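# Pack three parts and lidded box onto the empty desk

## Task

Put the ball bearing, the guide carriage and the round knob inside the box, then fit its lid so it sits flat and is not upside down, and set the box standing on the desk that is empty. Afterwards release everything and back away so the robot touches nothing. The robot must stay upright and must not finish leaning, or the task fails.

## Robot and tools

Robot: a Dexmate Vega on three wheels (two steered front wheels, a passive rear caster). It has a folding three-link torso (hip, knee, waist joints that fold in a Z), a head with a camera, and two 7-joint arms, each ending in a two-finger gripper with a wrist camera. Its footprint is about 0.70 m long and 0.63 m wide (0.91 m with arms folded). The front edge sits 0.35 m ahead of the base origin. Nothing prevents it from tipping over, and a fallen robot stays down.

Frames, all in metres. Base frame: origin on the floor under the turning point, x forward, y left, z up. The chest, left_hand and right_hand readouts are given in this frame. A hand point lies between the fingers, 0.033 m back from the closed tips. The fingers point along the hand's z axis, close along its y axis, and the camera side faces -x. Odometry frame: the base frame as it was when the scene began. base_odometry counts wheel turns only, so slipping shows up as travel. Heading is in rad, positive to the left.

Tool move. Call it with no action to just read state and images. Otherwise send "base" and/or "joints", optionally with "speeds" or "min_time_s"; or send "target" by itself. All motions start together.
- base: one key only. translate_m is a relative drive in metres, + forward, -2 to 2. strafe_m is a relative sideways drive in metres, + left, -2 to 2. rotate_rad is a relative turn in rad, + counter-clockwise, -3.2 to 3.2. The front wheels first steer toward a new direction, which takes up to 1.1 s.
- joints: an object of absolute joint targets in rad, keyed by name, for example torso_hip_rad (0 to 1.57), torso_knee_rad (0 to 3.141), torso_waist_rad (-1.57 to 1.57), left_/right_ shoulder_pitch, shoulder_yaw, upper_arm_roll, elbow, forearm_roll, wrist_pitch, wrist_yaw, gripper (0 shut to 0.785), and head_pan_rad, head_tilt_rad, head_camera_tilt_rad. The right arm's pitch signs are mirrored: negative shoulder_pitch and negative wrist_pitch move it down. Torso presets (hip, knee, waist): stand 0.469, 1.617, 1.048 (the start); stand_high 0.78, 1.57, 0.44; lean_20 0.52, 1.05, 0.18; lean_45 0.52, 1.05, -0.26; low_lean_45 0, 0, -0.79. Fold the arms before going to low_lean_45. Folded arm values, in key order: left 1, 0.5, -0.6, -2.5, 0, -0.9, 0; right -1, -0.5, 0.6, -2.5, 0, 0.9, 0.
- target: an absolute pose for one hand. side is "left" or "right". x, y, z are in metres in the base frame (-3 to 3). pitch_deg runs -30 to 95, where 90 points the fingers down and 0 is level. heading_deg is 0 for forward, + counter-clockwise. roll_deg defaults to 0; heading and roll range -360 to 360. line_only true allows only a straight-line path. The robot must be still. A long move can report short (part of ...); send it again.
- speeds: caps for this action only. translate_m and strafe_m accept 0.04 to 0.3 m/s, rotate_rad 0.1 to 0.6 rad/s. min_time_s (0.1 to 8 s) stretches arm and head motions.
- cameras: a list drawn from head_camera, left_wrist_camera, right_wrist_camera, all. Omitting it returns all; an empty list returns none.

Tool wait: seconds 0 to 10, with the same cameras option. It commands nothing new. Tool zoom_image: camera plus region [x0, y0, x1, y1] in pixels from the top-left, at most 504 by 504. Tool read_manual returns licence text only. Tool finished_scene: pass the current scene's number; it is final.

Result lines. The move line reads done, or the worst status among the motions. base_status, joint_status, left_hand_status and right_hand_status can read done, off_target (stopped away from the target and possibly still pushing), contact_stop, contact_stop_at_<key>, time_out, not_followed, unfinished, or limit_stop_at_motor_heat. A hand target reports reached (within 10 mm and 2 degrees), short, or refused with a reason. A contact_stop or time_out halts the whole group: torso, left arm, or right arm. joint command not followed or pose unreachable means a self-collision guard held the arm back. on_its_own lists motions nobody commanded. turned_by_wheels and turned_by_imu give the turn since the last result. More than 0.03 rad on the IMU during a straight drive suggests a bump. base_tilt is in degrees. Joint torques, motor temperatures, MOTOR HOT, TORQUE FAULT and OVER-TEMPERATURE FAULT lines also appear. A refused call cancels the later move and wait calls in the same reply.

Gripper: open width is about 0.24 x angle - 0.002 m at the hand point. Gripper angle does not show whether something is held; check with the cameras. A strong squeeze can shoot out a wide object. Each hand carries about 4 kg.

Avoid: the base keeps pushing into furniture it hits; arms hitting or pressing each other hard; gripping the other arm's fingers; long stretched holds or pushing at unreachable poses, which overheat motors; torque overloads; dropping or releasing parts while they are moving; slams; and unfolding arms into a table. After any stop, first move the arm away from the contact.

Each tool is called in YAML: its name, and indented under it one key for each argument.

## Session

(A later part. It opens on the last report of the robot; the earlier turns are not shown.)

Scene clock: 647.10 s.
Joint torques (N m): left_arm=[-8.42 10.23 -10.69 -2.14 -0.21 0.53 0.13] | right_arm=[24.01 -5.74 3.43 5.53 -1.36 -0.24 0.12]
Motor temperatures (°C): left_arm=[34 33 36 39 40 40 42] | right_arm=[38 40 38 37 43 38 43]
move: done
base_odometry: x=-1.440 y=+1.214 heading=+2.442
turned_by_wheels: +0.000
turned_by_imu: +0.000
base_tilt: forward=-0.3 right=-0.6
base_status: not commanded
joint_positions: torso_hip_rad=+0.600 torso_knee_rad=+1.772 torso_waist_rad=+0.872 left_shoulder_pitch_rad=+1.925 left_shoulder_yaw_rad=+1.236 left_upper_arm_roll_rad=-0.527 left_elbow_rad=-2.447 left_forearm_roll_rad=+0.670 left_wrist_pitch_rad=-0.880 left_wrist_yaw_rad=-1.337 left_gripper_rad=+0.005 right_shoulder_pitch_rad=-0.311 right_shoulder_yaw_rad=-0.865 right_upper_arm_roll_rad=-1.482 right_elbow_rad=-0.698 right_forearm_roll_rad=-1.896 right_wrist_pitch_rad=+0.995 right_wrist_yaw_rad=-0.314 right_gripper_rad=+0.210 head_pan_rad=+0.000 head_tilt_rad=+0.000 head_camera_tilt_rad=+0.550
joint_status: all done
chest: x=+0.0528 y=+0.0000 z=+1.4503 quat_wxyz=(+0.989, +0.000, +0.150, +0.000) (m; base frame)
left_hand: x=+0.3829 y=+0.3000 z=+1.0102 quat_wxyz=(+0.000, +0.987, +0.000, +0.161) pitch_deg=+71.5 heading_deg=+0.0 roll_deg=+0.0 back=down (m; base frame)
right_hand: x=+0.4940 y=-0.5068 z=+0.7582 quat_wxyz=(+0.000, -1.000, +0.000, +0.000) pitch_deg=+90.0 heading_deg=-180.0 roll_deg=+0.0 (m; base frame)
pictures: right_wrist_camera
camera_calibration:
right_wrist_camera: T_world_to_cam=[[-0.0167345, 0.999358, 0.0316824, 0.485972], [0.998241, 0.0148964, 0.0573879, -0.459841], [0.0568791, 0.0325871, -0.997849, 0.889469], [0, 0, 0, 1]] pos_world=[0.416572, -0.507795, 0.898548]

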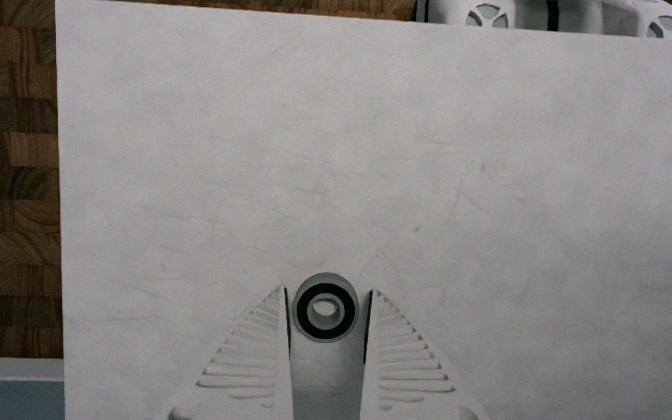

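move:
  joints: {"right_gripper_rad": 0.16}
  cameras: []

move:
  joints: {"right_gripper_rad": 0.115}
  cameras: ["right_wrist_camera"]

zoom_image:
  camera: "right_wrist_camera"
  region: [230, 230, 430, 370]

move:
  target: {"side": "right", "x": 0.494, "y": -0.507, "z": 0.80, "pitch_deg": 90, "heading_deg": 180, "line_only": true}
  cameras: ["right_wrist_camera"]

zoom_image:
  camera: "right_wrist_camera"
  region: [230, 230, 430, 370]

Scene clock: 651.60 s.
Joint torques (N m): left_arm=[-8.26 10.68 -8.21 -1.01 -0.04 1.03 -0.24] | right_arm=[23.46 -7.23 2.77 4.42 -0.65 -0.93 -0.33]
Motor temperatures (°C): left_arm=[34 33 36 39 40 40 42] | right_arm=[38 40 38 37 43 38 43]
move: done
base_odometry: x=-1.440 y=+1.214 heading=+2.442
turned_by_wheels: +0.000
turned_by_imu: +0.000
base_tilt: forward=-0.3 right=-0.6
base_status: not commanded
joint_positions: torso_hip_rad=+0.600 torso_knee_rad=+1.772 torso_waist_rad=+0.872 left_shoulder_pitch_rad=+1.925 left_shoulder_yaw_rad=+1.236 left_upper_arm_roll_rad=-0.527 left_elbow_rad=-2.447 left_forearm_roll_rad=+0.670 left_wrist_pitch_rad=-0.880 left_wrist_yaw_rad=-1.337 left_gripper_rad=+0.005 right_shoulder_pitch_rad=-0.311 right_shoulder_yaw_rad=-0.865 right_upper_arm_roll_rad=-1.482 right_elbow_rad=-0.698 right_forearm_roll_rad=-1.896 right_wrist_pitch_rad=+0.995 right_wrist_yaw_rad=-0.315 right_gripper_rad=+0.160 head_pan_rad=+0.000 head_tilt_rad=+0.000 head_camera_tilt_rad=+0.550
joint_status: all done
chest: x=+0.0528 y=+0.0000 z=+1.4503 quat_wxyz=(+0.989, +0.000, +0.150, +0.000) (m; base frame)
left_hand: x=+0.3829 y=+0.3000 z=+1.0102 quat_wxyz=(+0.000, +0.987, +0.000, +0.161) pitch_deg=+71.5 heading_deg=+0.0 roll_deg=+0.0 back=down (m; base frame)
right_hand: x=+0.4940 y=-0.5068 z=+0.7582 quat_wxyz=(+0.000, -1.000, +0.000, +0.000) pitch_deg=+90.0 heading_deg=-180.0 roll_deg=+0.0 (m; base frame)
pictures: none
No camera images: "cameras" was empty.

Scene clock: 652.07 s.
Joint torques (N m): left_arm=[-8.07 8.56 -7.81 -4.17 -0.25 1.63 -0.4] | right_arm=[21.97 -6.21 3.23 5.35 -0.76 -0.39 -0.22]
Motor temperatures (°C): left_arm=[34 33 36 39 40 40 42] | right_arm=[38 40 38 37 43 38 43]
move: done
base_odometry: x=-1.440 y=+1.214 heading=+2.442
turned_by_wheels: +0.000
turned_by_imu: +0.000
base_tilt: forward=-0.3 right=-0.8
base_status: not commanded
joint_positions: torso_hip_rad=+0.600 torso_knee_rad=+1.772 torso_waist_rad=+0.872 left_shoulder_pitch_rad=+1.925 left_shoulder_yaw_rad=+1.236 left_upper_arm_roll_rad=-0.527 left_elbow_rad=-2.447 left_forearm_roll_rad=+0.670 left_wrist_pitch_rad=-0.880 left_wrist_yaw_rad=-1.337 left_gripper_rad=+0.005 right_shoulder_pitch_rad=-0.311 right_shoulder_yaw_rad=-0.865 right_upper_arm_roll_rad=-1.482 right_elbow_rad=-0.698 right_forearm_roll_rad=-1.896 right_wrist_pitch_rad=+0.995 right_wrist_yaw_rad=-0.315 right_gripper_rad=+0.115 head_pan_rad=+0.000 head_tilt_rad=+0.000 head_camera_tilt_rad=+0.550
joint_status: all done
chest: x=+0.0528 y=+0.0000 z=+1.4503 quat_wxyz=(+0.989, +0.000, +0.150, +0.000) (m; base frame)
left_hand: x=+0.3829 y=+0.3000 z=+1.0102 quat_wxyz=(+0.000, +0.987, +0.000, +0.161) pitch_deg=+71.5 heading_deg=+0.0 roll_deg=+0.0 back=down (m; base frame)
right_hand: x=+0.4940 y=-0.5068 z=+0.7582 quat_wxyz=(+0.000, -1.000, +0.000, +0.000) pitch_deg=+90.0 heading_deg=-180.0 roll_deg=+0.0 (m; base frame)
pictures: right_wrist_camera
camera_calibration:
right_wrist_camera: T_world_to_cam=[[-0.0167345, 0.999358, 0.0316824, 0.485972], [0.998241, 0.0148964, 0.0573879, -0.459841], [0.0568791, 0.0325871, -0.997849, 0.889469], [0, 0, 0, 1]] pos_world=[0.416572, -0.507795, 0.898548]

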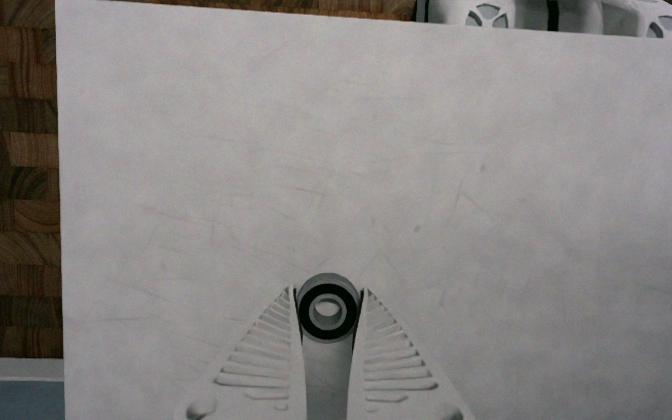

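Scaled by 2.520 from the camera's 672x420 image, which has a finer 960x600 frame.

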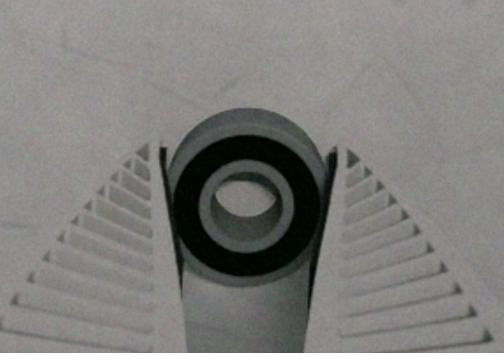

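Scene clock: 654.63 s.
Joint torques (N m): left_arm=[-5.42 8.18 -10.41 -2.81 0.06 0.36 0.09] | right_arm=[24.16 -12.35 11.49 -2.33 0.08 -0.54 0.4]
Motor temperatures (°C): left_arm=[34 33 36 39 40 40 42] | right_arm=[38 40 38 37 43 38 43]
move: done
base_odometry: x=-1.440 y=+1.214 heading=+2.442
turned_by_wheels: +0.000
turned_by_imu: +0.000
base_tilt: forward=-0.3 right=-0.8
base_status: not commanded
joint_positions: torso_hip_rad=+0.600 torso_knee_rad=+1.772 torso_waist_rad=+0.872 left_shoulder_pitch_rad=+1.925 left_shoulder_yaw_rad=+1.236 left_upper_arm_roll_rad=-0.527 left_elbow_rad=-2.447 left_forearm_roll_rad=+0.670 left_wrist_pitch_rad=-0.880 left_wrist_yaw_rad=-1.337 left_gripper_rad=+0.005 right_shoulder_pitch_rad=-0.279 right_shoulder_yaw_rad=-1.014 right_upper_arm_roll_rad=-1.426 right_elbow_rad=-0.937 right_forearm_roll_rad=-1.808 right_wrist_pitch_rad=+1.102 right_wrist_yaw_rad=-0.180 right_gripper_rad=+0.115 head_pan_rad=+0.000 head_tilt_rad=+0.000 head_camera_tilt_rad=+0.550
joint_status: not commanded
chest: x=+0.0528 y=+0.0000 z=+1.4503 quat_wxyz=(+0.989, +0.000, +0.150, +0.000) (m; base frame)
left_hand: x=+0.3829 y=+0.3000 z=+1.0102 quat_wxyz=(+0.000, +0.987, +0.000, +0.161) pitch_deg=+71.5 heading_deg=+0.0 roll_deg=+0.0 back=down (m; base frame)
right_hand: x=+0.4937 y=-0.5071 z=+0.7986 quat_wxyz=(+0.000, -1.000, +0.000, +0.000) pitch_deg=+90.0 heading_deg=+180.0 roll_deg=+0.0 (m; base frame)
right_hand_status: reached (straight line, planned for 1.1 s): 1 mm and 0.0 deg off.
pictures: right_wrist_camera
camera_calibration:
right_wrist_camera: T_world_to_cam=[[-0.0163146, 0.999374, 0.0314041, 0.484882], [0.998259, 0.0145, 0.0571691, -0.461861], [0.0566779, 0.0322821, -0.99787, 0.929751], [0, 0, 0, 1]] pos_world=[0.416272, -0.507896, 0.938948]

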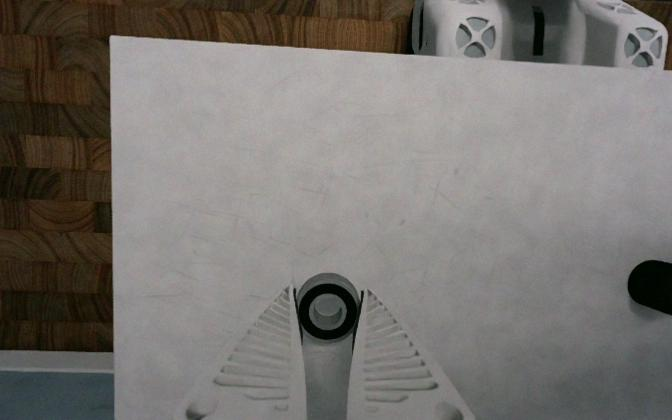

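Scaled by 2.520 from the camera's 672x420 image, which has a finer 960x600 frame.

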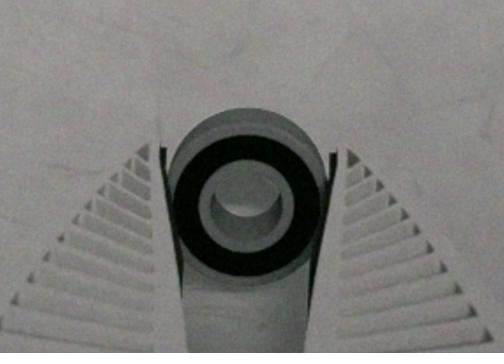

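move:
  target: {"side": "right", "x": 0.495, "y": -0.30, "z": 0.86, "pitch_deg": 90, "heading_deg": 180, "line_only": true}
  cameras: []

move:
  target: {"side": "right", "x": 0.535, "y": -0.04, "z": 0.86, "pitch_deg": 90, "heading_deg": 170, "line_only": true}
  cameras: ["right_wrist_camera"]

zoom_image:
  camera: "right_wrist_camera"
  region: [240, 190, 460, 330]

Scene clock: 663.60 s.
Joint torques (N m): left_arm=[-5.55 10.99 -8.92 -1.5 -1.24 1.16 -0.37] | right_arm=[22.43 -4.64 8.43 -6.05 1.88 -0.45 0.42]
Motor temperatures (°C): left_arm=[34 33 36 39 40 40 42] | right_arm=[38 40 38 37 43 38 43]
move: done
base_odometry: x=-1.440 y=+1.214 heading=+2.442
turned_by_wheels: +0.000
turned_by_imu: +0.001
base_tilt: forward=-0.3 right=-0.8
base_status: not commanded
joint_positions: torso_hip_rad=+0.600 torso_knee_rad=+1.772 torso_waist_rad=+0.872 left_shoulder_pitch_rad=+1.925 left_shoulder_yaw_rad=+1.236 left_upper_arm_roll_rad=-0.527 left_elbow_rad=-2.447 left_forearm_roll_rad=+0.670 left_wrist_pitch_rad=-0.880 left_wrist_yaw_rad=-1.337 left_gripper_rad=+0.005 right_shoulder_pitch_rad=-0.387 right_shoulder_yaw_rad=-1.024 right_upper_arm_roll_rad=-1.212 right_elbow_rad=-1.503 right_forearm_roll_rad=-0.811 right_wrist_pitch_rad=+1.047 right_wrist_yaw_rad=+1.029 right_gripper_rad=+0.115 head_pan_rad=+0.000 head_tilt_rad=+0.000 head_camera_tilt_rad=+0.550
joint_status: not commanded
chest: x=+0.0528 y=+0.0000 z=+1.4503 quat_wxyz=(+0.989, +0.000, +0.150, +0.000) (m; base frame)
left_hand: x=+0.3829 y=+0.3000 z=+1.0102 quat_wxyz=(+0.000, +0.987, +0.000, +0.161) pitch_deg=+71.5 heading_deg=+0.0 roll_deg=+0.0 back=down (m; base frame)
right_hand: x=+0.4951 y=-0.3013 z=+0.8594 quat_wxyz=(+0.000, -1.000, +0.000, +0.000) pitch_deg=+90.0 heading_deg=+180.0 roll_deg=+0.0 (m; base frame)
right_hand_status: reached (straight line, planned for 4.1 s): 1 mm and 0.0 deg off.
pictures: none
No camera images: "cameras" was empty.

Scene clock: 667.63 s.
Joint torques (N m): left_arm=[-4.7 9.79 -8.47 -1.92 -0.91 0.29 0.35] | right_arm=[27.33 4.47 6.98 0.05 1.71 -0.42 0.36]
Motor temperatures (°C): left_arm=[34 33 36 39 40 40 42] | right_arm=[38 40 38 37 43 38 43]
move: done
base_odometry: x=-1.440 y=+1.214 heading=+2.442
turned_by_wheels: +0.000
turned_by_imu: +0.001
base_tilt: forward=-0.3 right=-0.8
base_status: not commanded
joint_positions: torso_hip_rad=+0.600 torso_knee_rad=+1.772 torso_waist_rad=+0.872 left_shoulder_pitch_rad=+1.925 left_shoulder_yaw_rad=+1.236 left_upper_arm_roll_rad=-0.527 left_elbow_rad=-2.447 left_forearm_roll_rad=+0.670 left_wrist_pitch_rad=-0.880 left_wrist_yaw_rad=-1.337 left_gripper_rad=+0.005 right_shoulder_pitch_rad=-0.267 right_shoulder_yaw_rad=-0.396 right_upper_arm_roll_rad=-1.385 right_elbow_rad=-1.271 right_forearm_roll_rad=-0.597 right_wrist_pitch_rad=+0.514 right_wrist_yaw_rad=+1.347 right_gripper_rad=+0.115 head_pan_rad=+0.000 head_tilt_rad=+0.000 head_camera_tilt_rad=+0.550
joint_status: not commanded
chest: x=+0.0528 y=+0.0000 z=+1.4503 quat_wxyz=(+0.989, +0.000, +0.150, +0.000) (m; base frame)
left_hand: x=+0.3829 y=+0.3000 z=+1.0102 quat_wxyz=(+0.000, +0.987, +0.000, +0.161) pitch_deg=+71.5 heading_deg=+0.0 roll_deg=+0.0 back=down (m; base frame)
right_hand: x=+0.5347 y=-0.0419 z=+0.8596 quat_wxyz=(+0.000, -0.996, +0.086, +0.000) pitch_deg=+89.9 heading_deg=+170.1 roll_deg=+0.0 (m; base frame)
right_hand_status: reached (straight line, planned for 2.5 s): 2 mm and 0.1 deg off.
pictures: right_wrist_camera
camera_calibration:
right_wrist_camera: T_world_to_cam=[[0.155727, 0.987275, 0.0322076, -0.0743967], [0.985876, -0.157375, 0.0572824, -0.513773], [0.0616221, 0.0228322, -0.997838, 0.97022], [0, 0, 0, 1]] pos_world=[0.458315, -0.0295574, 0.999949]

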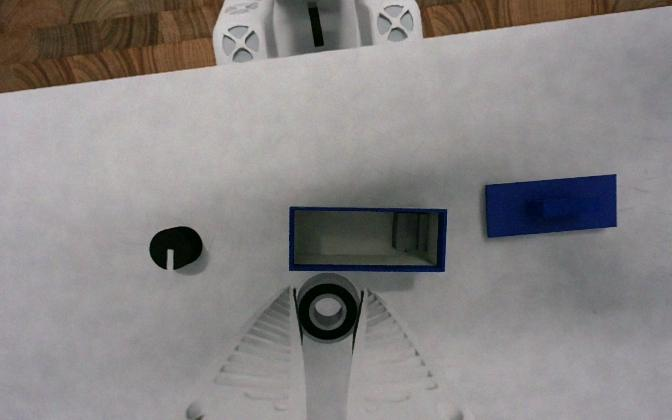

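Scaled by 2.291 from the camera's 672x420 image, which has a finer 960x600 frame.

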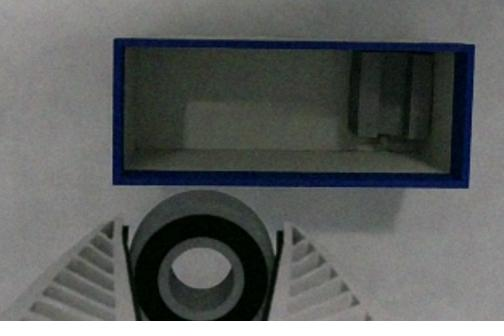

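move:
  target: {"side": "right", "x": 0.5049, "y": -0.0132, "z": 0.83, "pitch_deg": 90, "heading_deg": 170.2, "line_only": true}
  cameras: []

move:
  target: {"side": "right", "x": 0.5049, "y": -0.0132, "z": 0.80, "pitch_deg": 90, "heading_deg": 170.2, "line_only": true}
  cameras: ["right_wrist_camera"]

zoom_image:
  camera: "right_wrist_camera"
  region: [190, 220, 470, 390]

Scene clock: 675.47 s.
Joint torques (N m): left_arm=[-6.84 9.97 -11.24 -4.18 0.2 -0.49 -0.5] | right_arm=[10.44 5.36 7.69 -8.81 0.56 0.06 -0.16]
Motor temperatures (°C): left_arm=[34 33 36 39 40 40 42] | right_arm=[39 40 38 37 43 38 43]
move: done
base_odometry: x=-1.440 y=+1.214 heading=+2.442
turned_by_wheels: +0.000
turned_by_imu: +0.001
base_tilt: forward=-0.2 right=-0.8
base_status: not commanded
joint_positions: torso_hip_rad=+0.600 torso_knee_rad=+1.772 torso_waist_rad=+0.872 left_shoulder_pitch_rad=+1.925 left_shoulder_yaw_rad=+1.236 left_upper_arm_roll_rad=-0.527 left_elbow_rad=-2.447 left_forearm_roll_rad=+0.670 left_wrist_pitch_rad=-0.880 left_wrist_yaw_rad=-1.337 left_gripper_rad=+0.005 right_shoulder_pitch_rad=-0.324 right_shoulder_yaw_rad=-0.354 right_upper_arm_roll_rad=-1.414 right_elbow_rad=-1.301 right_forearm_roll_rad=-0.650 right_wrist_pitch_rad=+0.427 right_wrist_yaw_rad=+1.331 right_gripper_rad=+0.115 head_pan_rad=+0.000 head_tilt_rad=+0.000 head_camera_tilt_rad=+0.550
joint_status: not commanded
chest: x=+0.0528 y=+0.0000 z=+1.4503 quat_wxyz=(+0.989, +0.000, +0.150, +0.000) (m; base frame)
left_hand: x=+0.3829 y=+0.3000 z=+1.0102 quat_wxyz=(+0.000, +0.987, +0.000, +0.161) pitch_deg=+71.5 heading_deg=+0.0 roll_deg=+0.0 back=down (m; base frame)
right_hand: x=+0.5071 y=-0.0153 z=+0.8319 quat_wxyz=(+0.000, -0.996, +0.086, +0.000) pitch_deg=+90.0 heading_deg=+170.2 roll_deg=+0.0 (m; base frame)
right_hand_status: reached (straight line, planned for 0.6 s): 4 mm and 0.0 deg off.
pictures: none
No camera images: "cameras" was empty.

Scene clock: 677.37 s.
Joint torques (N m): left_arm=[-6.13 11.43 -11.46 -3.16 -0.24 1.28 -0.06] | right_arm=[12.95 3.36 7.37 -1.9 0.39 -0.34 0.05]
Motor temperatures (°C): left_arm=[34 33 36 39 40 40 42] | right_arm=[38 40 38 37 43 38 43]
move: done
base_odometry: x=-1.440 y=+1.214 heading=+2.442
turned_by_wheels: +0.000
turned_by_imu: +0.000
base_tilt: forward=-0.3 right=-0.8
base_status: not commanded
joint_positions: torso_hip_rad=+0.600 torso_knee_rad=+1.772 torso_waist_rad=+0.872 left_shoulder_pitch_rad=+1.925 left_shoulder_yaw_rad=+1.236 left_upper_arm_roll_rad=-0.527 left_elbow_rad=-2.447 left_forearm_roll_rad=+0.670 left_wrist_pitch_rad=-0.880 left_wrist_yaw_rad=-1.337 left_gripper_rad=+0.005 right_shoulder_pitch_rad=-0.346 right_shoulder_yaw_rad=-0.309 right_upper_arm_roll_rad=-1.442 right_elbow_rad=-1.201 right_forearm_roll_rad=-0.696 right_wrist_pitch_rad=+0.447 right_wrist_yaw_rad=+1.253 right_gripper_rad=+0.115 head_pan_rad=+0.000 head_tilt_rad=+0.000 head_camera_tilt_rad=+0.550
joint_status: not commanded
chest: x=+0.0528 y=+0.0000 z=+1.4503 quat_wxyz=(+0.989, +0.000, +0.150, +0.000) (m; base frame)
left_hand: x=+0.3829 y=+0.3000 z=+1.0102 quat_wxyz=(+0.000, +0.987, +0.000, +0.161) pitch_deg=+71.5 heading_deg=+0.0 roll_deg=+0.0 back=down (m; base frame)
right_hand: x=+0.5052 y=-0.0132 z=+0.8018 quat_wxyz=(+0.000, -0.996, +0.086, +0.000) pitch_deg=+90.0 heading_deg=+170.2 roll_deg=+0.0 (m; base frame)
right_hand_status: reached (straight line, planned for 0.7 s): 2 mm and 0.0 deg off.
pictures: right_wrist_camera
camera_calibration:
right_wrist_camera: T_world_to_cam=[[0.15395, 0.987573, 0.0316171, -0.0948352], [0.986118, -0.155581, 0.058013, -0.477565], [0.0622111, 0.0222471, -0.997815, 0.913339], [0, 0, 0, 1]] pos_world=[0.428716, -0.000962411, 0.942047]

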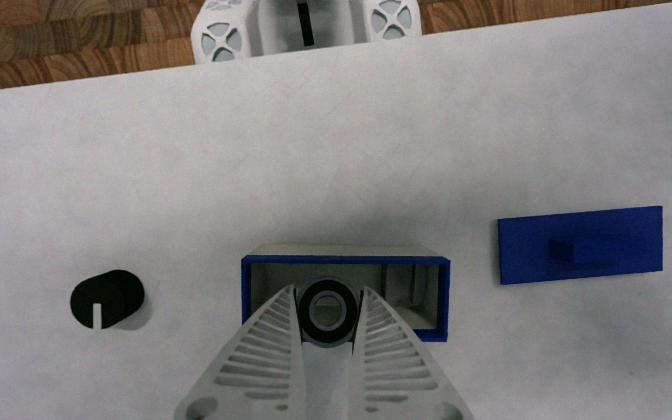

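Scaled by 1.800 from the camera's 672x420 image, which has a finer 960x600 frame.

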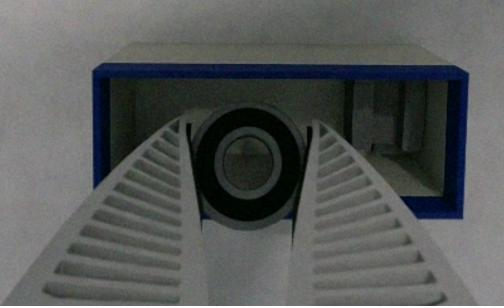

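move:
  target: {"side": "right", "x": 0.5049, "y": -0.0132, "z": 0.78, "pitch_deg": 90, "heading_deg": 170.2, "line_only": true}
  cameras: ["right_wrist_camera"]

zoom_image:
  camera: "right_wrist_camera"
  region: [190, 220, 470, 390]

move:
  target: {"side": "right", "x": 0.5049, "y": -0.0132, "z": 0.7645, "pitch_deg": 90, "heading_deg": 170.2, "line_only": true}
  cameras: ["right_wrist_camera"]

zoom_image:
  camera: "right_wrist_camera"
  region: [190, 220, 470, 390]

Scene clock: 686.17 s.
Joint torques (N m): left_arm=[-9.84 8.87 -9.39 -2.88 -0.53 0.89 -0.29] | right_arm=[10.29 4.04 5.97 -0.29 0.91 -0.1 0.11]
Motor temperatures (°C): left_arm=[34 33 36 39 40 40 42] | right_arm=[38 40 38 37 43 38 43]
move: done
base_odometry: x=-1.440 y=+1.214 heading=+2.442
turned_by_wheels: +0.000
turned_by_imu: +0.001
base_tilt: forward=-0.3 right=-0.8
base_status: not commanded
joint_positions: torso_hip_rad=+0.600 torso_knee_rad=+1.772 torso_waist_rad=+0.872 left_shoulder_pitch_rad=+1.925 left_shoulder_yaw_rad=+1.236 left_upper_arm_roll_rad=-0.527 left_elbow_rad=-2.447 left_forearm_roll_rad=+0.670 left_wrist_pitch_rad=-0.880 left_wrist_yaw_rad=-1.337 left_gripper_rad=+0.005 right_shoulder_pitch_rad=-0.357 right_shoulder_yaw_rad=-0.272 right_upper_arm_roll_rad=-1.463 right_elbow_rad=-1.115 right_forearm_roll_rad=-0.727 right_wrist_pitch_rad=+0.466 right_wrist_yaw_rad=+1.194 right_gripper_rad=+0.115 head_pan_rad=+0.000 head_tilt_rad=+0.000 head_camera_tilt_rad=+0.550
joint_status: not commanded
chest: x=+0.0528 y=+0.0000 z=+1.4503 quat_wxyz=(+0.989, +0.000, +0.150, +0.000) (m; base frame)
left_hand: x=+0.3829 y=+0.3000 z=+1.0102 quat_wxyz=(+0.000, +0.987, +0.000, +0.161) pitch_deg=+71.5 heading_deg=+0.0 roll_deg=+0.0 back=down (m; base frame)
right_hand: x=+0.5051 y=-0.0132 z=+0.7815 quat_wxyz=(+0.000, -0.996, +0.086, +0.000) pitch_deg=+90.0 heading_deg=+170.2 roll_deg=+0.0 (m; base frame)
right_hand_status: reached (straight line, planned for 0.6 s): 1 mm and 0.0 deg off.
pictures: right_wrist_camera
camera_calibration:
right_wrist_camera: T_world_to_cam=[[0.153948, 0.987573, 0.031617, -0.0942756], [0.986119, -0.155578, 0.0580131, -0.476273], [0.0622111, 0.0222471, -0.997815, 0.893088], [0, 0, 0, 1]] pos_world=[0.428616, -0.000862415, 0.921747]

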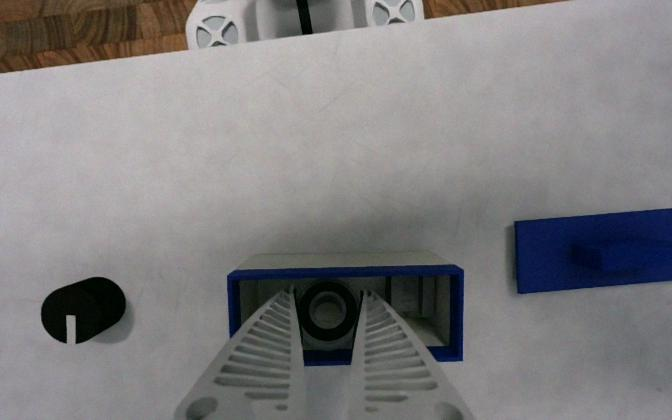

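Scaled by 1.800 from the camera's 672x420 image, which has a finer 960x600 frame.

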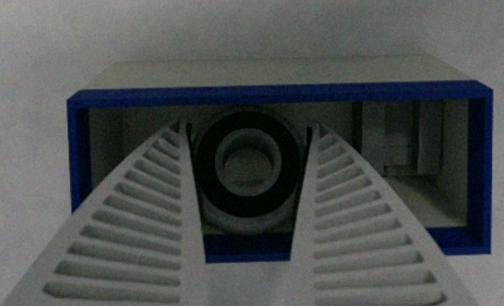

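Scene clock: 687.87 s.
Joint torques (N m): left_arm=[-5.22 10.01 -10.05 -2.79 -0.29 0.5 -0.28] | right_arm=[8.82 1.96 3.61 1.42 -0.28 0 -0.45]
Motor temperatures (°C): left_arm=[34 33 36 39 40 40 42] | right_arm=[38 40 38 37 43 38 43]
move: done
base_odometry: x=-1.440 y=+1.214 heading=+2.442
turned_by_wheels: +0.000
turned_by_imu: +0.000
base_tilt: forward=-0.2 right=-0.8
base_status: not commanded
joint_positions: torso_hip_rad=+0.600 torso_knee_rad=+1.772 torso_waist_rad=+0.872 left_shoulder_pitch_rad=+1.925 left_shoulder_yaw_rad=+1.236 left_upper_arm_roll_rad=-0.527 left_elbow_rad=-2.447 left_forearm_roll_rad=+0.670 left_wrist_pitch_rad=-0.880 left_wrist_yaw_rad=-1.337 left_gripper_rad=+0.005 right_shoulder_pitch_rad=-0.364 right_shoulder_yaw_rad=-0.238 right_upper_arm_roll_rad=-1.480 right_elbow_rad=-1.039 right_forearm_roll_rad=-0.750 right_wrist_pitch_rad=+0.483 right_wrist_yaw_rad=+1.144 right_gripper_rad=+0.115 head_pan_rad=+0.000 head_tilt_rad=+0.000 head_camera_tilt_rad=+0.550
joint_status: not commanded
chest: x=+0.0528 y=+0.0000 z=+1.4503 quat_wxyz=(+0.989, +0.000, +0.150, +0.000) (m; base frame)
left_hand: x=+0.3829 y=+0.3000 z=+1.0102 quat_wxyz=(+0.000, +0.987, +0.000, +0.161) pitch_deg=+71.5 heading_deg=+0.0 roll_deg=+0.0 back=down (m; base frame)
right_hand: x=+0.5052 y=-0.0130 z=+0.7660 quat_wxyz=(+0.000, -0.996, +0.085, +0.000) pitch_deg=+90.0 heading_deg=+170.2 roll_deg=+0.0 (m; base frame)
right_hand_status: reached (straight line, planned for 0.6 s): 2 mm and 0.0 deg off.
pictures: right_wrist_camera
camera_calibration:
right_wrist_camera: T_world_to_cam=[[0.153834, 0.987584, 0.0318397, -0.0940381], [0.986124, -0.155482, 0.0581815, -0.475514], [0.0624096, 0.0224476, -0.997798, 0.877519], [0, 0, 0, 1]] pos_world=[0.428616, -0.000761787, 0.906247]

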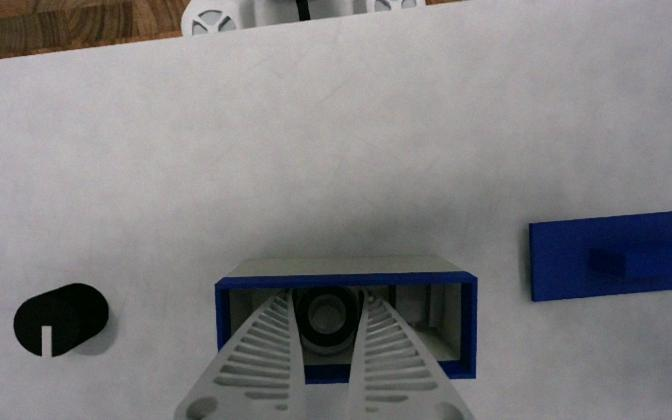

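Scaled by 1.800 from the camera's 672x420 image, which has a finer 960x600 frame.

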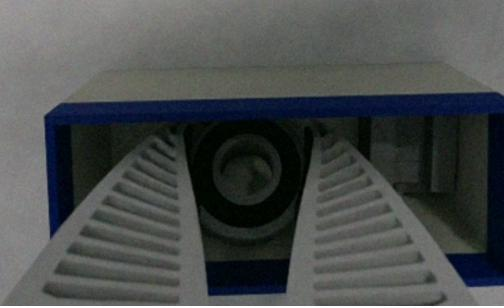

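move:
  target: {"side": "right", "x": 0.5049, "y": -0.0132, "z": 0.7605, "pitch_deg": 90, "heading_deg": 170.2, "line_only": true}
  cameras: ["right_wrist_camera"]

zoom_image:
  camera: "right_wrist_camera"
  region: [190, 220, 470, 390]

Scene clock: 689.90 s.
Joint torques (N m): left_arm=[-6.48 8.66 -10.32 -1.67 -0.41 0.88 -0.39] | right_arm=[8 4.04 3.66 0.18 -0.14 -0.37 -0.41]
Motor temperatures (°C): left_arm=[34 33 36 39 40 40 42] | right_arm=[38 40 38 37 43 38 43]
move: done
base_odometry: x=-1.440 y=+1.214 heading=+2.442
turned_by_wheels: +0.000
turned_by_imu: +0.000
base_tilt: forward=-0.2 right=-0.7
base_status: not commanded
joint_positions: torso_hip_rad=+0.600 torso_knee_rad=+1.772 torso_waist_rad=+0.872 left_shoulder_pitch_rad=+1.925 left_shoulder_yaw_rad=+1.236 left_upper_arm_roll_rad=-0.527 left_elbow_rad=-2.447 left_forearm_roll_rad=+0.670 left_wrist_pitch_rad=-0.880 left_wrist_yaw_rad=-1.337 left_gripper_rad=+0.005 right_shoulder_pitch_rad=-0.366 right_shoulder_yaw_rad=-0.228 right_upper_arm_roll_rad=-1.484 right_elbow_rad=-1.017 right_forearm_roll_rad=-0.756 right_wrist_pitch_rad=+0.488 right_wrist_yaw_rad=+1.130 right_gripper_rad=+0.115 head_pan_rad=+0.000 head_tilt_rad=+0.000 head_camera_tilt_rad=+0.550
joint_status: not commanded
chest: x=+0.0528 y=+0.0000 z=+1.4503 quat_wxyz=(+0.989, +0.000, +0.149, +0.000) (m; base frame)
left_hand: x=+0.3829 y=+0.3000 z=+1.0102 quat_wxyz=(+0.000, +0.987, +0.000, +0.161) pitch_deg=+71.5 heading_deg=+0.0 roll_deg=+0.0 back=down (m; base frame)
right_hand: x=+0.5052 y=-0.0130 z=+0.7619 quat_wxyz=(+0.000, -0.996, +0.085, +0.000) pitch_deg=+90.0 heading_deg=+170.2 roll_deg=+0.0 (m; base frame)
right_hand_status: reached (straight line, planned for 0.4 s): 1 mm and 0.0 deg off.
pictures: right_wrist_camera
camera_calibration:
right_wrist_camera: T_world_to_cam=[[0.153829, 0.987581, 0.0319383, -0.0939946], [0.986125, -0.155483, 0.058166, -0.475262], [0.0624095, 0.0225476, -0.997796, 0.873426], [0, 0, 0, 1]] pos_world=[0.428616, -0.000761399, 0.902147]

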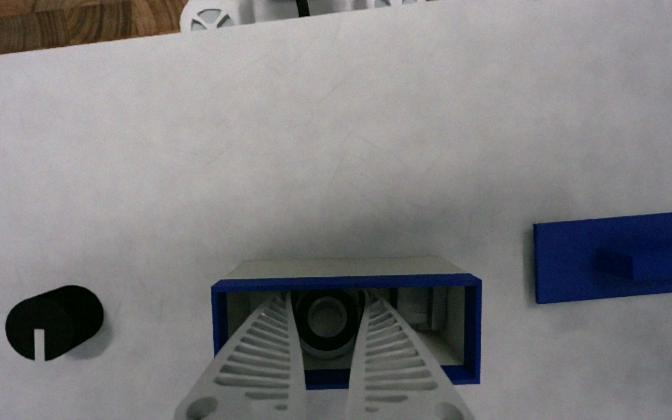

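Scaled by 1.800 from the camera's 672x420 image, which has a finer 960x600 frame.

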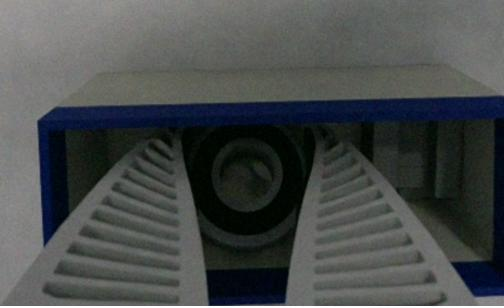

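move:
  joints: {"right_gripper_rad": 0.18}
  cameras: []

move:
  target: {"side": "right", "x": 0.5049, "y": -0.0132, "z": 0.83, "pitch_deg": 90, "heading_deg": 170.2, "line_only": true}
  cameras: ["right_wrist_camera"]

zoom_image:
  camera: "right_wrist_camera"
  region: [220, 220, 460, 370]

Scene clock: 692.87 s.
Joint torques (N m): left_arm=[-6.25 8.66 -11.59 -3.22 0.28 0.68 0.21] | right_arm=[10.01 3.77 4.67 -0.25 0.71 -0.3 -0.34]
Motor temperatures (°C): left_arm=[34 33 36 39 40 40 42] | right_arm=[38 40 38 37 43 38 43]
move: done
base_odometry: x=-1.440 y=+1.214 heading=+2.442
turned_by_wheels: +0.000
turned_by_imu: +0.000
base_tilt: forward=-0.2 right=-0.8
base_status: not commanded
joint_positions: torso_hip_rad=+0.600 torso_knee_rad=+1.772 torso_waist_rad=+0.872 left_shoulder_pitch_rad=+1.925 left_shoulder_yaw_rad=+1.236 left_upper_arm_roll_rad=-0.527 left_elbow_rad=-2.447 left_forearm_roll_rad=+0.670 left_wrist_pitch_rad=-0.880 left_wrist_yaw_rad=-1.337 left_gripper_rad=+0.005 right_shoulder_pitch_rad=-0.366 right_shoulder_yaw_rad=-0.225 right_upper_arm_roll_rad=-1.486 right_elbow_rad=-1.011 right_forearm_roll_rad=-0.758 right_wrist_pitch_rad=+0.490 right_wrist_yaw_rad=+1.126 right_gripper_rad=+0.180 head_pan_rad=+0.000 head_tilt_rad=+0.000 head_camera_tilt_rad=+0.550
joint_status: all done
chest: x=+0.0528 y=+0.0000 z=+1.4503 quat_wxyz=(+0.989, +0.000, +0.149, +0.000) (m; base frame)
left_hand: x=+0.3829 y=+0.3000 z=+1.0102 quat_wxyz=(+0.000, +0.987, +0.000, +0.161) pitch_deg=+71.5 heading_deg=+0.0 roll_deg=+0.0 back=down (m; base frame)
right_hand: x=+0.5051 y=-0.0131 z=+0.7607 quat_wxyz=(+0.000, -0.996, +0.085, +0.000) pitch_deg=+90.0 heading_deg=+170.2 roll_deg=+0.0 (m; base frame)
pictures: none
No camera images: "cameras" was empty.

Scene clock: 695.63 s.
Joint torques (N m): left_arm=[-5.26 10.07 -11.54 -3.26 -0.33 0.58 -0.21] | right_arm=[25.56 1.82 13.62 -8.15 1.08 -1.72 0.51]
Motor temperatures (°C): left_arm=[34 33 36 39 40 39 42] | right_arm=[38 40 38 37 43 38 43]
move: done
base_odometry: x=-1.440 y=+1.214 heading=+2.442
turned_by_wheels: +0.000
turned_by_imu: +0.000
base_tilt: forward=-0.5 right=-0.7
base_status: not commanded
joint_positions: torso_hip_rad=+0.600 torso_knee_rad=+1.772 torso_waist_rad=+0.872 left_shoulder_pitch_rad=+1.925 left_shoulder_yaw_rad=+1.236 left_upper_arm_roll_rad=-0.527 left_elbow_rad=-2.447 left_forearm_roll_rad=+0.670 left_wrist_pitch_rad=-0.880 left_wrist_yaw_rad=-1.337 left_gripper_rad=+0.005 right_shoulder_pitch_rad=-0.332 right_shoulder_yaw_rad=-0.348 right_upper_arm_roll_rad=-1.414 right_elbow_rad=-1.297 right_forearm_roll_rad=-0.658 right_wrist_pitch_rad=+0.424 right_wrist_yaw_rad=+1.327 right_gripper_rad=+0.180 head_pan_rad=+0.000 head_tilt_rad=+0.000 head_camera_tilt_rad=+0.550
joint_status: not commanded
chest: x=+0.0528 y=+0.0000 z=+1.4503 quat_wxyz=(+0.989, +0.000, +0.149, +0.000) (m; base frame)
left_hand: x=+0.3829 y=+0.3000 z=+1.0102 quat_wxyz=(+0.000, +0.987, +0.000, +0.161) pitch_deg=+71.5 heading_deg=+0.0 roll_deg=+0.0 back=down (m; base frame)
right_hand: x=+0.5046 y=-0.0133 z=+0.8282 quat_wxyz=(+0.000, -0.996, +0.085, +0.000) pitch_deg=+90.0 heading_deg=+170.2 roll_deg=+0.0 (m; base frame)
right_hand_status: reached (straight line, planned for 1.2 s): 2 mm and 0.0 deg off.
pictures: right_wrist_camera
camera_calibration:
right_wrist_camera: T_world_to_cam=[[0.153804, 0.987612, 0.0310882, -0.0950188], [0.986191, -0.155386, 0.057287, -0.477934], [0.061408, 0.0218479, -0.997874, 0.940214], [0, 0, 0, 1]] pos_world=[0.428212, -0.000964258, 0.968548]

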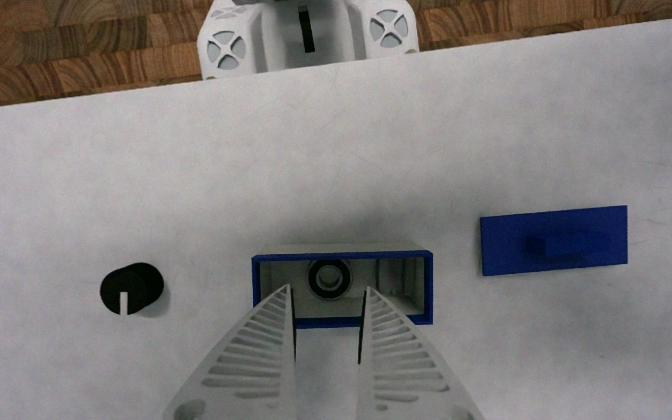

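Scaled by 2.100 from the camera's 672x420 image, which has a finer 960x600 frame.

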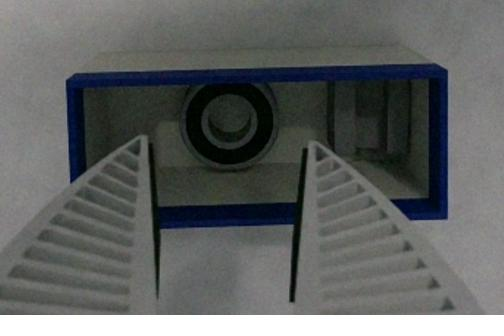

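move:
  joints: {"right_gripper_rad": 0.0}
  cameras: []

move:
  target: {"side": "right", "x": 0.512, "y": 0.0205, "z": 0.81, "pitch_deg": 90, "heading_deg": 172, "line_only": true}
  cameras: ["right_wrist_camera"]

zoom_image:
  camera: "right_wrist_camera"
  region: [190, 220, 430, 370]

Scene clock: 704.90 s.
Joint torques (N m): left_arm=[-5.93 10.07 -11.97 -3.19 -0.36 0.95 -0.37] | right_arm=[26.62 -0.63 12.52 -9.44 1.74 -0.48 0.41]
Motor temperatures (°C): left_arm=[34 33 36 39 40 39 42] | right_arm=[38 40 38 37 43 38 42]
move: done
base_odometry: x=-1.440 y=+1.214 heading=+2.442
turned_by_wheels: +0.000
turned_by_imu: +0.001
base_tilt: forward=-0.3 right=-0.8
base_status: not commanded
joint_positions: torso_hip_rad=+0.600 torso_knee_rad=+1.772 torso_waist_rad=+0.872 left_shoulder_pitch_rad=+1.925 left_shoulder_yaw_rad=+1.236 left_upper_arm_roll_rad=-0.527 left_elbow_rad=-2.447 left_forearm_roll_rad=+0.670 left_wrist_pitch_rad=-0.880 left_wrist_yaw_rad=-1.337 left_gripper_rad=+0.005 right_shoulder_pitch_rad=-0.331 right_shoulder_yaw_rad=-0.351 right_upper_arm_roll_rad=-1.413 right_elbow_rad=-1.303 right_forearm_roll_rad=-0.656 right_wrist_pitch_rad=+0.422 right_wrist_yaw_rad=+1.331 right_gripper_rad=+0.000 head_pan_rad=+0.000 head_tilt_rad=+0.000 head_camera_tilt_rad=+0.550
joint_status: all done
chest: x=+0.0528 y=+0.0000 z=+1.4503 quat_wxyz=(+0.989, +0.000, +0.149, +0.000) (m; base frame)
left_hand: x=+0.3829 y=+0.3000 z=+1.0102 quat_wxyz=(+0.000, +0.987, +0.000, +0.161) pitch_deg=+71.5 heading_deg=+0.0 roll_deg=+0.0 back=down (m; base frame)
right_hand: x=+0.5046 y=-0.0134 z=+0.8297 quat_wxyz=(+0.000, -0.996, +0.085, +0.000) pitch_deg=+90.0 heading_deg=+170.2 roll_deg=+0.0 (m; base frame)
pictures: none
No camera images: "cameras" was empty.

Scene clock: 707.43 s.
Joint torques (N m): left_arm=[-5.6 8.41 -7.87 -3.62 -0.15 0.35 -0.41] | right_arm=[25.77 7.86 7.34 -2.31 0.26 -0.54 -0.16]
Motor temperatures (°C): left_arm=[34 33 36 39 40 39 42] | right_arm=[38 40 38 37 43 38 42]
move: done
base_odometry: x=-1.440 y=+1.214 heading=+2.442
turned_by_wheels: +0.000
turned_by_imu: +0.000
base_tilt: forward=-0.2 right=-0.8
base_status: not commanded
joint_positions: torso_hip_rad=+0.600 torso_knee_rad=+1.772 torso_waist_rad=+0.872 left_shoulder_pitch_rad=+1.925 left_shoulder_yaw_rad=+1.236 left_upper_arm_roll_rad=-0.527 left_elbow_rad=-2.447 left_forearm_roll_rad=+0.670 left_wrist_pitch_rad=-0.880 left_wrist_yaw_rad=-1.337 left_gripper_rad=+0.005 right_shoulder_pitch_rad=-0.313 right_shoulder_yaw_rad=-0.189 right_upper_arm_roll_rad=-1.451 right_elbow_rad=-1.072 right_forearm_roll_rad=-0.691 right_wrist_pitch_rad=+0.484 right_wrist_yaw_rad=+1.250 right_gripper_rad=+0.000 head_pan_rad=+0.000 head_tilt_rad=+0.000 head_camera_tilt_rad=+0.550
joint_status: not commanded
chest: x=+0.0528 y=+0.0000 z=+1.4503 quat_wxyz=(+0.989, +0.000, +0.149, +0.000) (m; base frame)
left_hand: x=+0.3829 y=+0.3000 z=+1.0102 quat_wxyz=(+0.000, +0.987, +0.000, +0.161) pitch_deg=+71.5 heading_deg=+0.0 roll_deg=+0.0 back=down (m; base frame)
right_hand: x=+0.5116 y=+0.0197 z=+0.8103 quat_wxyz=(+0.000, -0.998, +0.070, +0.000) pitch_deg=+90.0 heading_deg=+171.9 roll_deg=+0.0 (m; base frame)
right_hand_status: reached (straight line, planned for 1.1 s): 1 mm and 0.1 deg off.
pictures: right_wrist_camera
camera_calibration:
right_wrist_camera: T_world_to_cam=[[0.123543, 0.991836, 0.0315878, -0.113208], [0.990472, -0.1252, 0.0573585, -0.481545], [0.060845, 0.0242006, -0.997854, 0.921329], [0, 0, 0, 1]] pos_world=[0.434885, 0.0296979, 0.950548]

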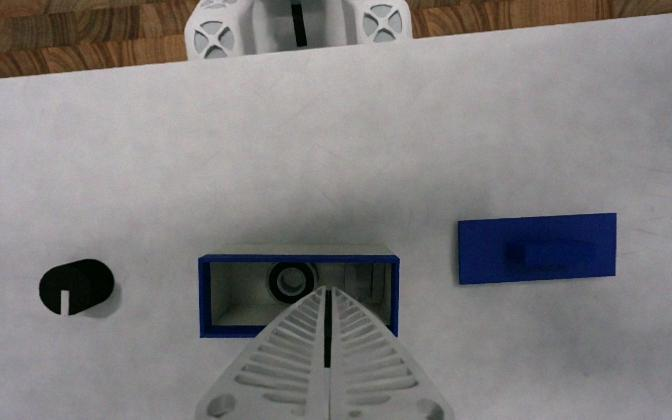

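Scaled by 2.100 from the camera's 672x420 image, which has a finer 960x600 frame.

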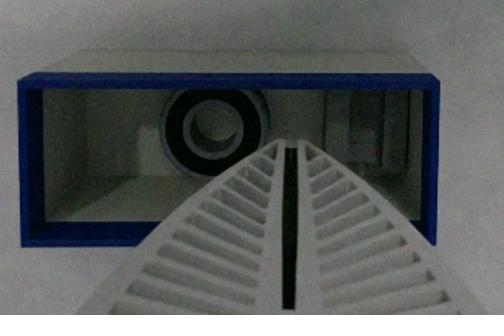

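move:
  target: {"side": "right", "x": 0.512, "y": 0.0210, "z": 0.769, "pitch_deg": 90, "heading_deg": 172, "line_only": true}
  cameras: ["right_wrist_camera"]

zoom_image:
  camera: "right_wrist_camera"
  region: [160, 230, 460, 410]

Scene clock: 711.57 s.
Joint torques (N m): left_arm=[-7.48 10.83 -11.29 -3.57 0.18 0.41 -0.09] | right_arm=[12.4 5.84 4.49 0.74 0.11 -0.47 -0.2]
Motor temperatures (°C): left_arm=[34 33 36 39 40 39 42] | right_arm=[38 40 38 37 43 38 42]
move: done
base_odometry: x=-1.440 y=+1.214 heading=+2.442
turned_by_wheels: +0.000
turned_by_imu: +0.001
base_tilt: forward=-0.3 right=-0.7
base_status: not commanded
joint_positions: torso_hip_rad=+0.600 torso_knee_rad=+1.772 torso_waist_rad=+0.872 left_shoulder_pitch_rad=+1.925 left_shoulder_yaw_rad=+1.236 left_upper_arm_roll_rad=-0.527 left_elbow_rad=-2.447 left_forearm_roll_rad=+0.670 left_wrist_pitch_rad=-0.880 left_wrist_yaw_rad=-1.337 left_gripper_rad=+0.005 right_shoulder_pitch_rad=-0.330 right_shoulder_yaw_rad=-0.087 right_upper_arm_roll_rad=-1.500 right_elbow_rad=-0.850 right_forearm_roll_rad=-0.753 right_wrist_pitch_rad=+0.539 right_wrist_yaw_rad=+1.108 right_gripper_rad=+0.000 head_pan_rad=+0.000 head_tilt_rad=+0.000 head_camera_tilt_rad=+0.550
joint_status: not commanded
chest: x=+0.0528 y=+0.0000 z=+1.4503 quat_wxyz=(+0.989, +0.000, +0.149, +0.000) (m; base frame)
left_hand: x=+0.3829 y=+0.3000 z=+1.0102 quat_wxyz=(+0.000, +0.987, +0.000, +0.161) pitch_deg=+71.5 heading_deg=+0.0 roll_deg=+0.0 back=down (m; base frame)
right_hand: x=+0.5122 y=+0.0211 z=+0.7701 quat_wxyz=(+0.000, -0.998, +0.070, +0.000) pitch_deg=+90.0 heading_deg=+172.0 roll_deg=+0.0 (m; base frame)
right_hand_status: reached (straight line, planned for 1.1 s): 1 mm and 0.0 deg off.
pictures: right_wrist_camera
camera_calibration:
right_wrist_camera: T_world_to_cam=[[0.122821, 0.991925, 0.0316254, -0.1129], [0.990525, -0.124496, 0.0579699, -0.480089], [0.061439, 0.0242058, -0.997817, 0.880869], [0, 0, 0, 1]] pos_world=[0.435287, 0.0308968, 0.910347]

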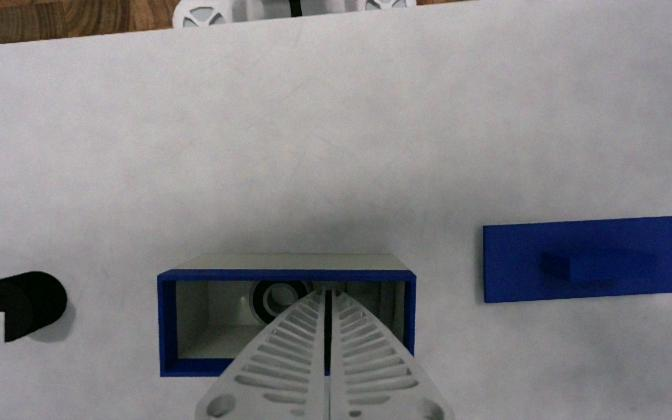

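Scaled by 1.680 from the camera's 672x420 image, which has a finer 960x600 frame.

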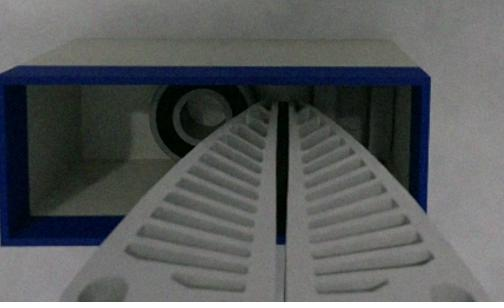

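move:
  target: {"side": "right", "x": 0.5087, "y": -0.0040, "z": 0.769, "pitch_deg": 90, "heading_deg": 172, "line_only": true}
  cameras: []

move:
  target: {"side": "right", "x": 0.5067, "y": -0.0165, "z": 0.769, "pitch_deg": 90, "heading_deg": 172, "line_only": true}
  cameras: ["right_wrist_camera"]

zoom_image:
  camera: "right_wrist_camera"
  region: [190, 230, 490, 410]

Scene clock: 715.73 s.
Joint torques (N m): left_arm=[-6.2 8.14 -9.63 -3.45 0.32 1.21 0.01] | right_arm=[11.76 0.14 10.36 -7.5 1.07 -1.2 0.61]
Motor temperatures (°C): left_arm=[34 33 36 39 40 39 42] | right_arm=[38 40 38 37 43 38 42]
move: done
base_odometry: x=-1.440 y=+1.214 heading=+2.442
turned_by_wheels: +0.000
turned_by_imu: +0.001
base_tilt: forward=-0.2 right=-0.7
base_status: not commanded
joint_positions: torso_hip_rad=+0.600 torso_knee_rad=+1.772 torso_waist_rad=+0.872 left_shoulder_pitch_rad=+1.925 left_shoulder_yaw_rad=+1.236 left_upper_arm_roll_rad=-0.527 left_elbow_rad=-2.447 left_forearm_roll_rad=+0.670 left_wrist_pitch_rad=-0.880 left_wrist_yaw_rad=-1.337 left_gripper_rad=+0.005 right_shoulder_pitch_rad=-0.344 right_shoulder_yaw_rad=-0.190 right_upper_arm_roll_rad=-1.492 right_elbow_rad=-0.977 right_forearm_roll_rad=-0.752 right_wrist_pitch_rad=+0.523 right_wrist_yaw_rad=+1.127 right_gripper_rad=+0.000 head_pan_rad=+0.000 head_tilt_rad=+0.000 head_camera_tilt_rad=+0.550
joint_status: not commanded
chest: x=+0.0528 y=+0.0000 z=+1.4503 quat_wxyz=(+0.989, +0.000, +0.149, +0.000) (m; base frame)
left_hand: x=+0.3829 y=+0.3000 z=+1.0102 quat_wxyz=(+0.000, +0.987, +0.000, +0.161) pitch_deg=+71.5 heading_deg=+0.0 roll_deg=+0.0 back=down (m; base frame)
right_hand: x=+0.5090 y=-0.0032 z=+0.7690 quat_wxyz=(+0.000, -0.998, +0.070, +0.000) pitch_deg=+90.0 heading_deg=+172.0 roll_deg=+0.0 (m; base frame)
right_hand_status: reached (straight line, planned for 0.8 s): 1 mm and 0.0 deg off.
pictures: none
No camera images: "cameras" was empty.

Scene clock: 717.27 s.
Joint torques (N m): left_arm=[-6.72 10.48 -12.52 -2.87 -0.5 0.53 -0.06] | right_arm=[10.84 -0.98 11.54 -7.74 1.12 0.43 0.44]
Motor temperatures (°C): left_arm=[34 33 36 39 40 39 42] | right_arm=[38 40 38 37 43 38 42]
move: done
base_odometry: x=-1.440 y=+1.214 heading=+2.442
turned_by_wheels: +0.000
turned_by_imu: +0.000
base_tilt: forward=-0.2 right=-0.8
base_status: not commanded
joint_positions: torso_hip_rad=+0.600 torso_knee_rad=+1.772 torso_waist_rad=+0.872 left_shoulder_pitch_rad=+1.925 left_shoulder_yaw_rad=+1.236 left_upper_arm_roll_rad=-0.527 left_elbow_rad=-2.447 left_forearm_roll_rad=+0.670 left_wrist_pitch_rad=-0.880 left_wrist_yaw_rad=-1.337 left_gripper_rad=+0.005 right_shoulder_pitch_rad=-0.350 right_shoulder_yaw_rad=-0.240 right_upper_arm_roll_rad=-1.489 right_elbow_rad=-1.035 right_forearm_roll_rad=-0.752 right_wrist_pitch_rad=+0.518 right_wrist_yaw_rad=+1.134 right_gripper_rad=+0.000 head_pan_rad=+0.000 head_tilt_rad=+0.000 head_camera_tilt_rad=+0.550
joint_status: not commanded
chest: x=+0.0528 y=+0.0000 z=+1.4503 quat_wxyz=(+0.989, +0.000, +0.149, +0.000) (m; base frame)
left_hand: x=+0.3829 y=+0.3000 z=+1.0102 quat_wxyz=(+0.000, +0.987, +0.000, +0.161) pitch_deg=+71.5 heading_deg=+0.0 roll_deg=+0.0 back=down (m; base frame)
right_hand: x=+0.5070 y=-0.0155 z=+0.7689 quat_wxyz=(+0.000, -0.998, +0.070, +0.000) pitch_deg=+90.0 heading_deg=+172.0 roll_deg=+0.0 (m; base frame)
right_hand_status: reached (straight line, planned for 0.5 s): 1 mm and 0.0 deg off.
pictures: right_wrist_camera
camera_calibration:
right_wrist_camera: T_world_to_cam=[[0.122557, 0.991977, 0.031016, -0.0754618], [0.990558, -0.124197, 0.0580518, -0.479592], [0.0614381, 0.0236085, -0.997832, 0.880975], [0, 0, 0, 1]] pos_world=[0.430186, -0.00550599, 0.909247]

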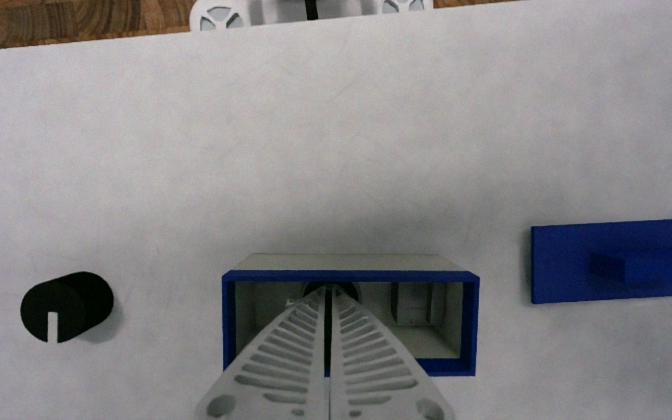

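Scaled by 1.680 from the camera's 672x420 image, which has a finer 960x600 frame.

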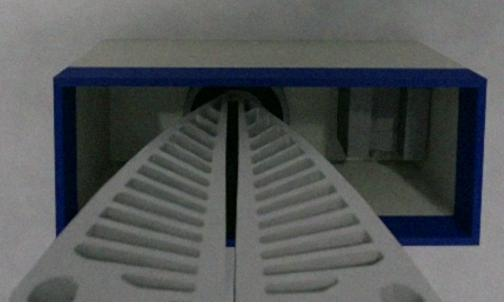

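zoom_image:
  camera: "right_wrist_camera"
  region: [270, 255, 390, 335]

Scaled by 4.200 from the camera's 672x420 image, which has a finer 960x600 frame.

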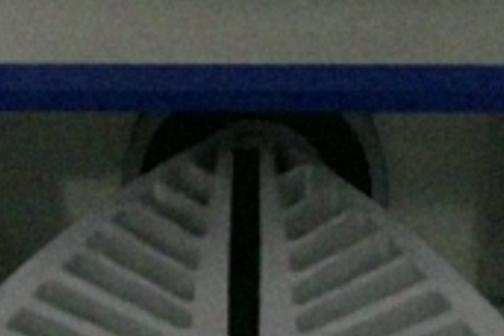

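move:
  target: {"side": "right", "x": 0.507, "y": -0.0155, "z": 0.82, "pitch_deg": 90, "heading_deg": 172, "line_only": true}
  cameras: ["right_wrist_camera"]

zoom_image:
  camera: "right_wrist_camera"
  region: [220, 220, 460, 370]

Scene clock: 726.53 s.
Joint torques (N m): left_arm=[-7.67 8.2 -10.9 -3.14 -0.13 0 0.05] | right_arm=[23.24 1.12 14.05 -8.39 1.68 -1.3 0.68]
Motor temperatures (°C): left_arm=[34 33 36 39 40 39 42] | right_arm=[38 40 38 37 43 38 42]
move: done
base_odometry: x=-1.440 y=+1.214 heading=+2.442
turned_by_wheels: +0.000
turned_by_imu: +0.001
base_tilt: forward=-0.3 right=-0.8
base_status: not commanded
joint_positions: torso_hip_rad=+0.600 torso_knee_rad=+1.772 torso_waist_rad=+0.872 left_shoulder_pitch_rad=+1.925 left_shoulder_yaw_rad=+1.236 left_upper_arm_roll_rad=-0.527 left_elbow_rad=-2.447 left_forearm_roll_rad=+0.670 left_wrist_pitch_rad=-0.880 left_wrist_yaw_rad=-1.337 left_gripper_rad=+0.005 right_shoulder_pitch_rad=-0.324 right_shoulder_yaw_rad=-0.334 right_upper_arm_roll_rad=-1.436 right_elbow_rad=-1.246 right_forearm_roll_rad=-0.673 right_wrist_pitch_rad=+0.472 right_wrist_yaw_rad=+1.284 right_gripper_rad=+0.000 head_pan_rad=+0.000 head_tilt_rad=+0.000 head_camera_tilt_rad=+0.550
joint_status: not commanded
chest: x=+0.0528 y=+0.0000 z=+1.4503 quat_wxyz=(+0.989, +0.000, +0.149, +0.000) (m; base frame)
left_hand: x=+0.3829 y=+0.3000 z=+1.0102 quat_wxyz=(+0.000, +0.987, +0.000, +0.161) pitch_deg=+71.5 heading_deg=+0.0 roll_deg=+0.0 back=down (m; base frame)
right_hand: x=+0.5067 y=-0.0156 z=+0.8182 quat_wxyz=(+0.000, -0.998, +0.070, +0.000) pitch_deg=+90.0 heading_deg=+172.0 roll_deg=+0.0 (m; base frame)
right_hand_status: reached (straight line, planned for 1.0 s): 2 mm and 0.0 deg off.
pictures: right_wrist_camera
camera_calibration:
right_wrist_camera: T_world_to_cam=[[0.122674, 0.991962, 0.0310326, -0.0768343], [0.990587, -0.124297, 0.0573392, -0.481608], [0.0607356, 0.0237065, -0.997872, 0.930528], [0, 0, 0, 1]] pos_world=[0.429984, -0.00570545, 0.958548]

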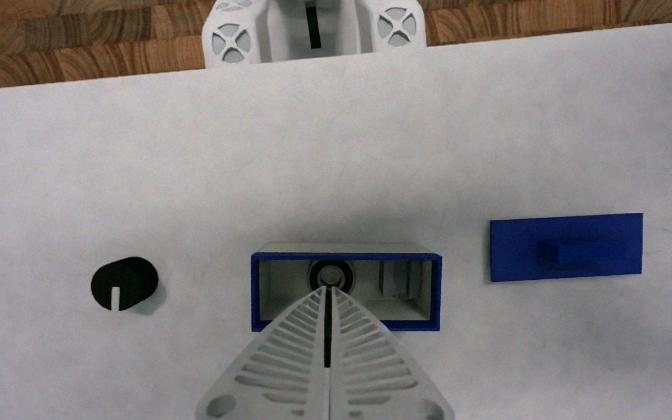

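Scaled by 2.100 from the camera's 672x420 image, which has a finer 960x600 frame.

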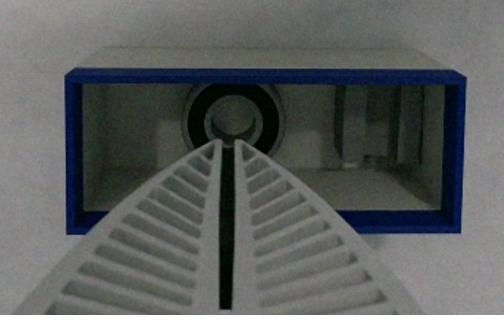

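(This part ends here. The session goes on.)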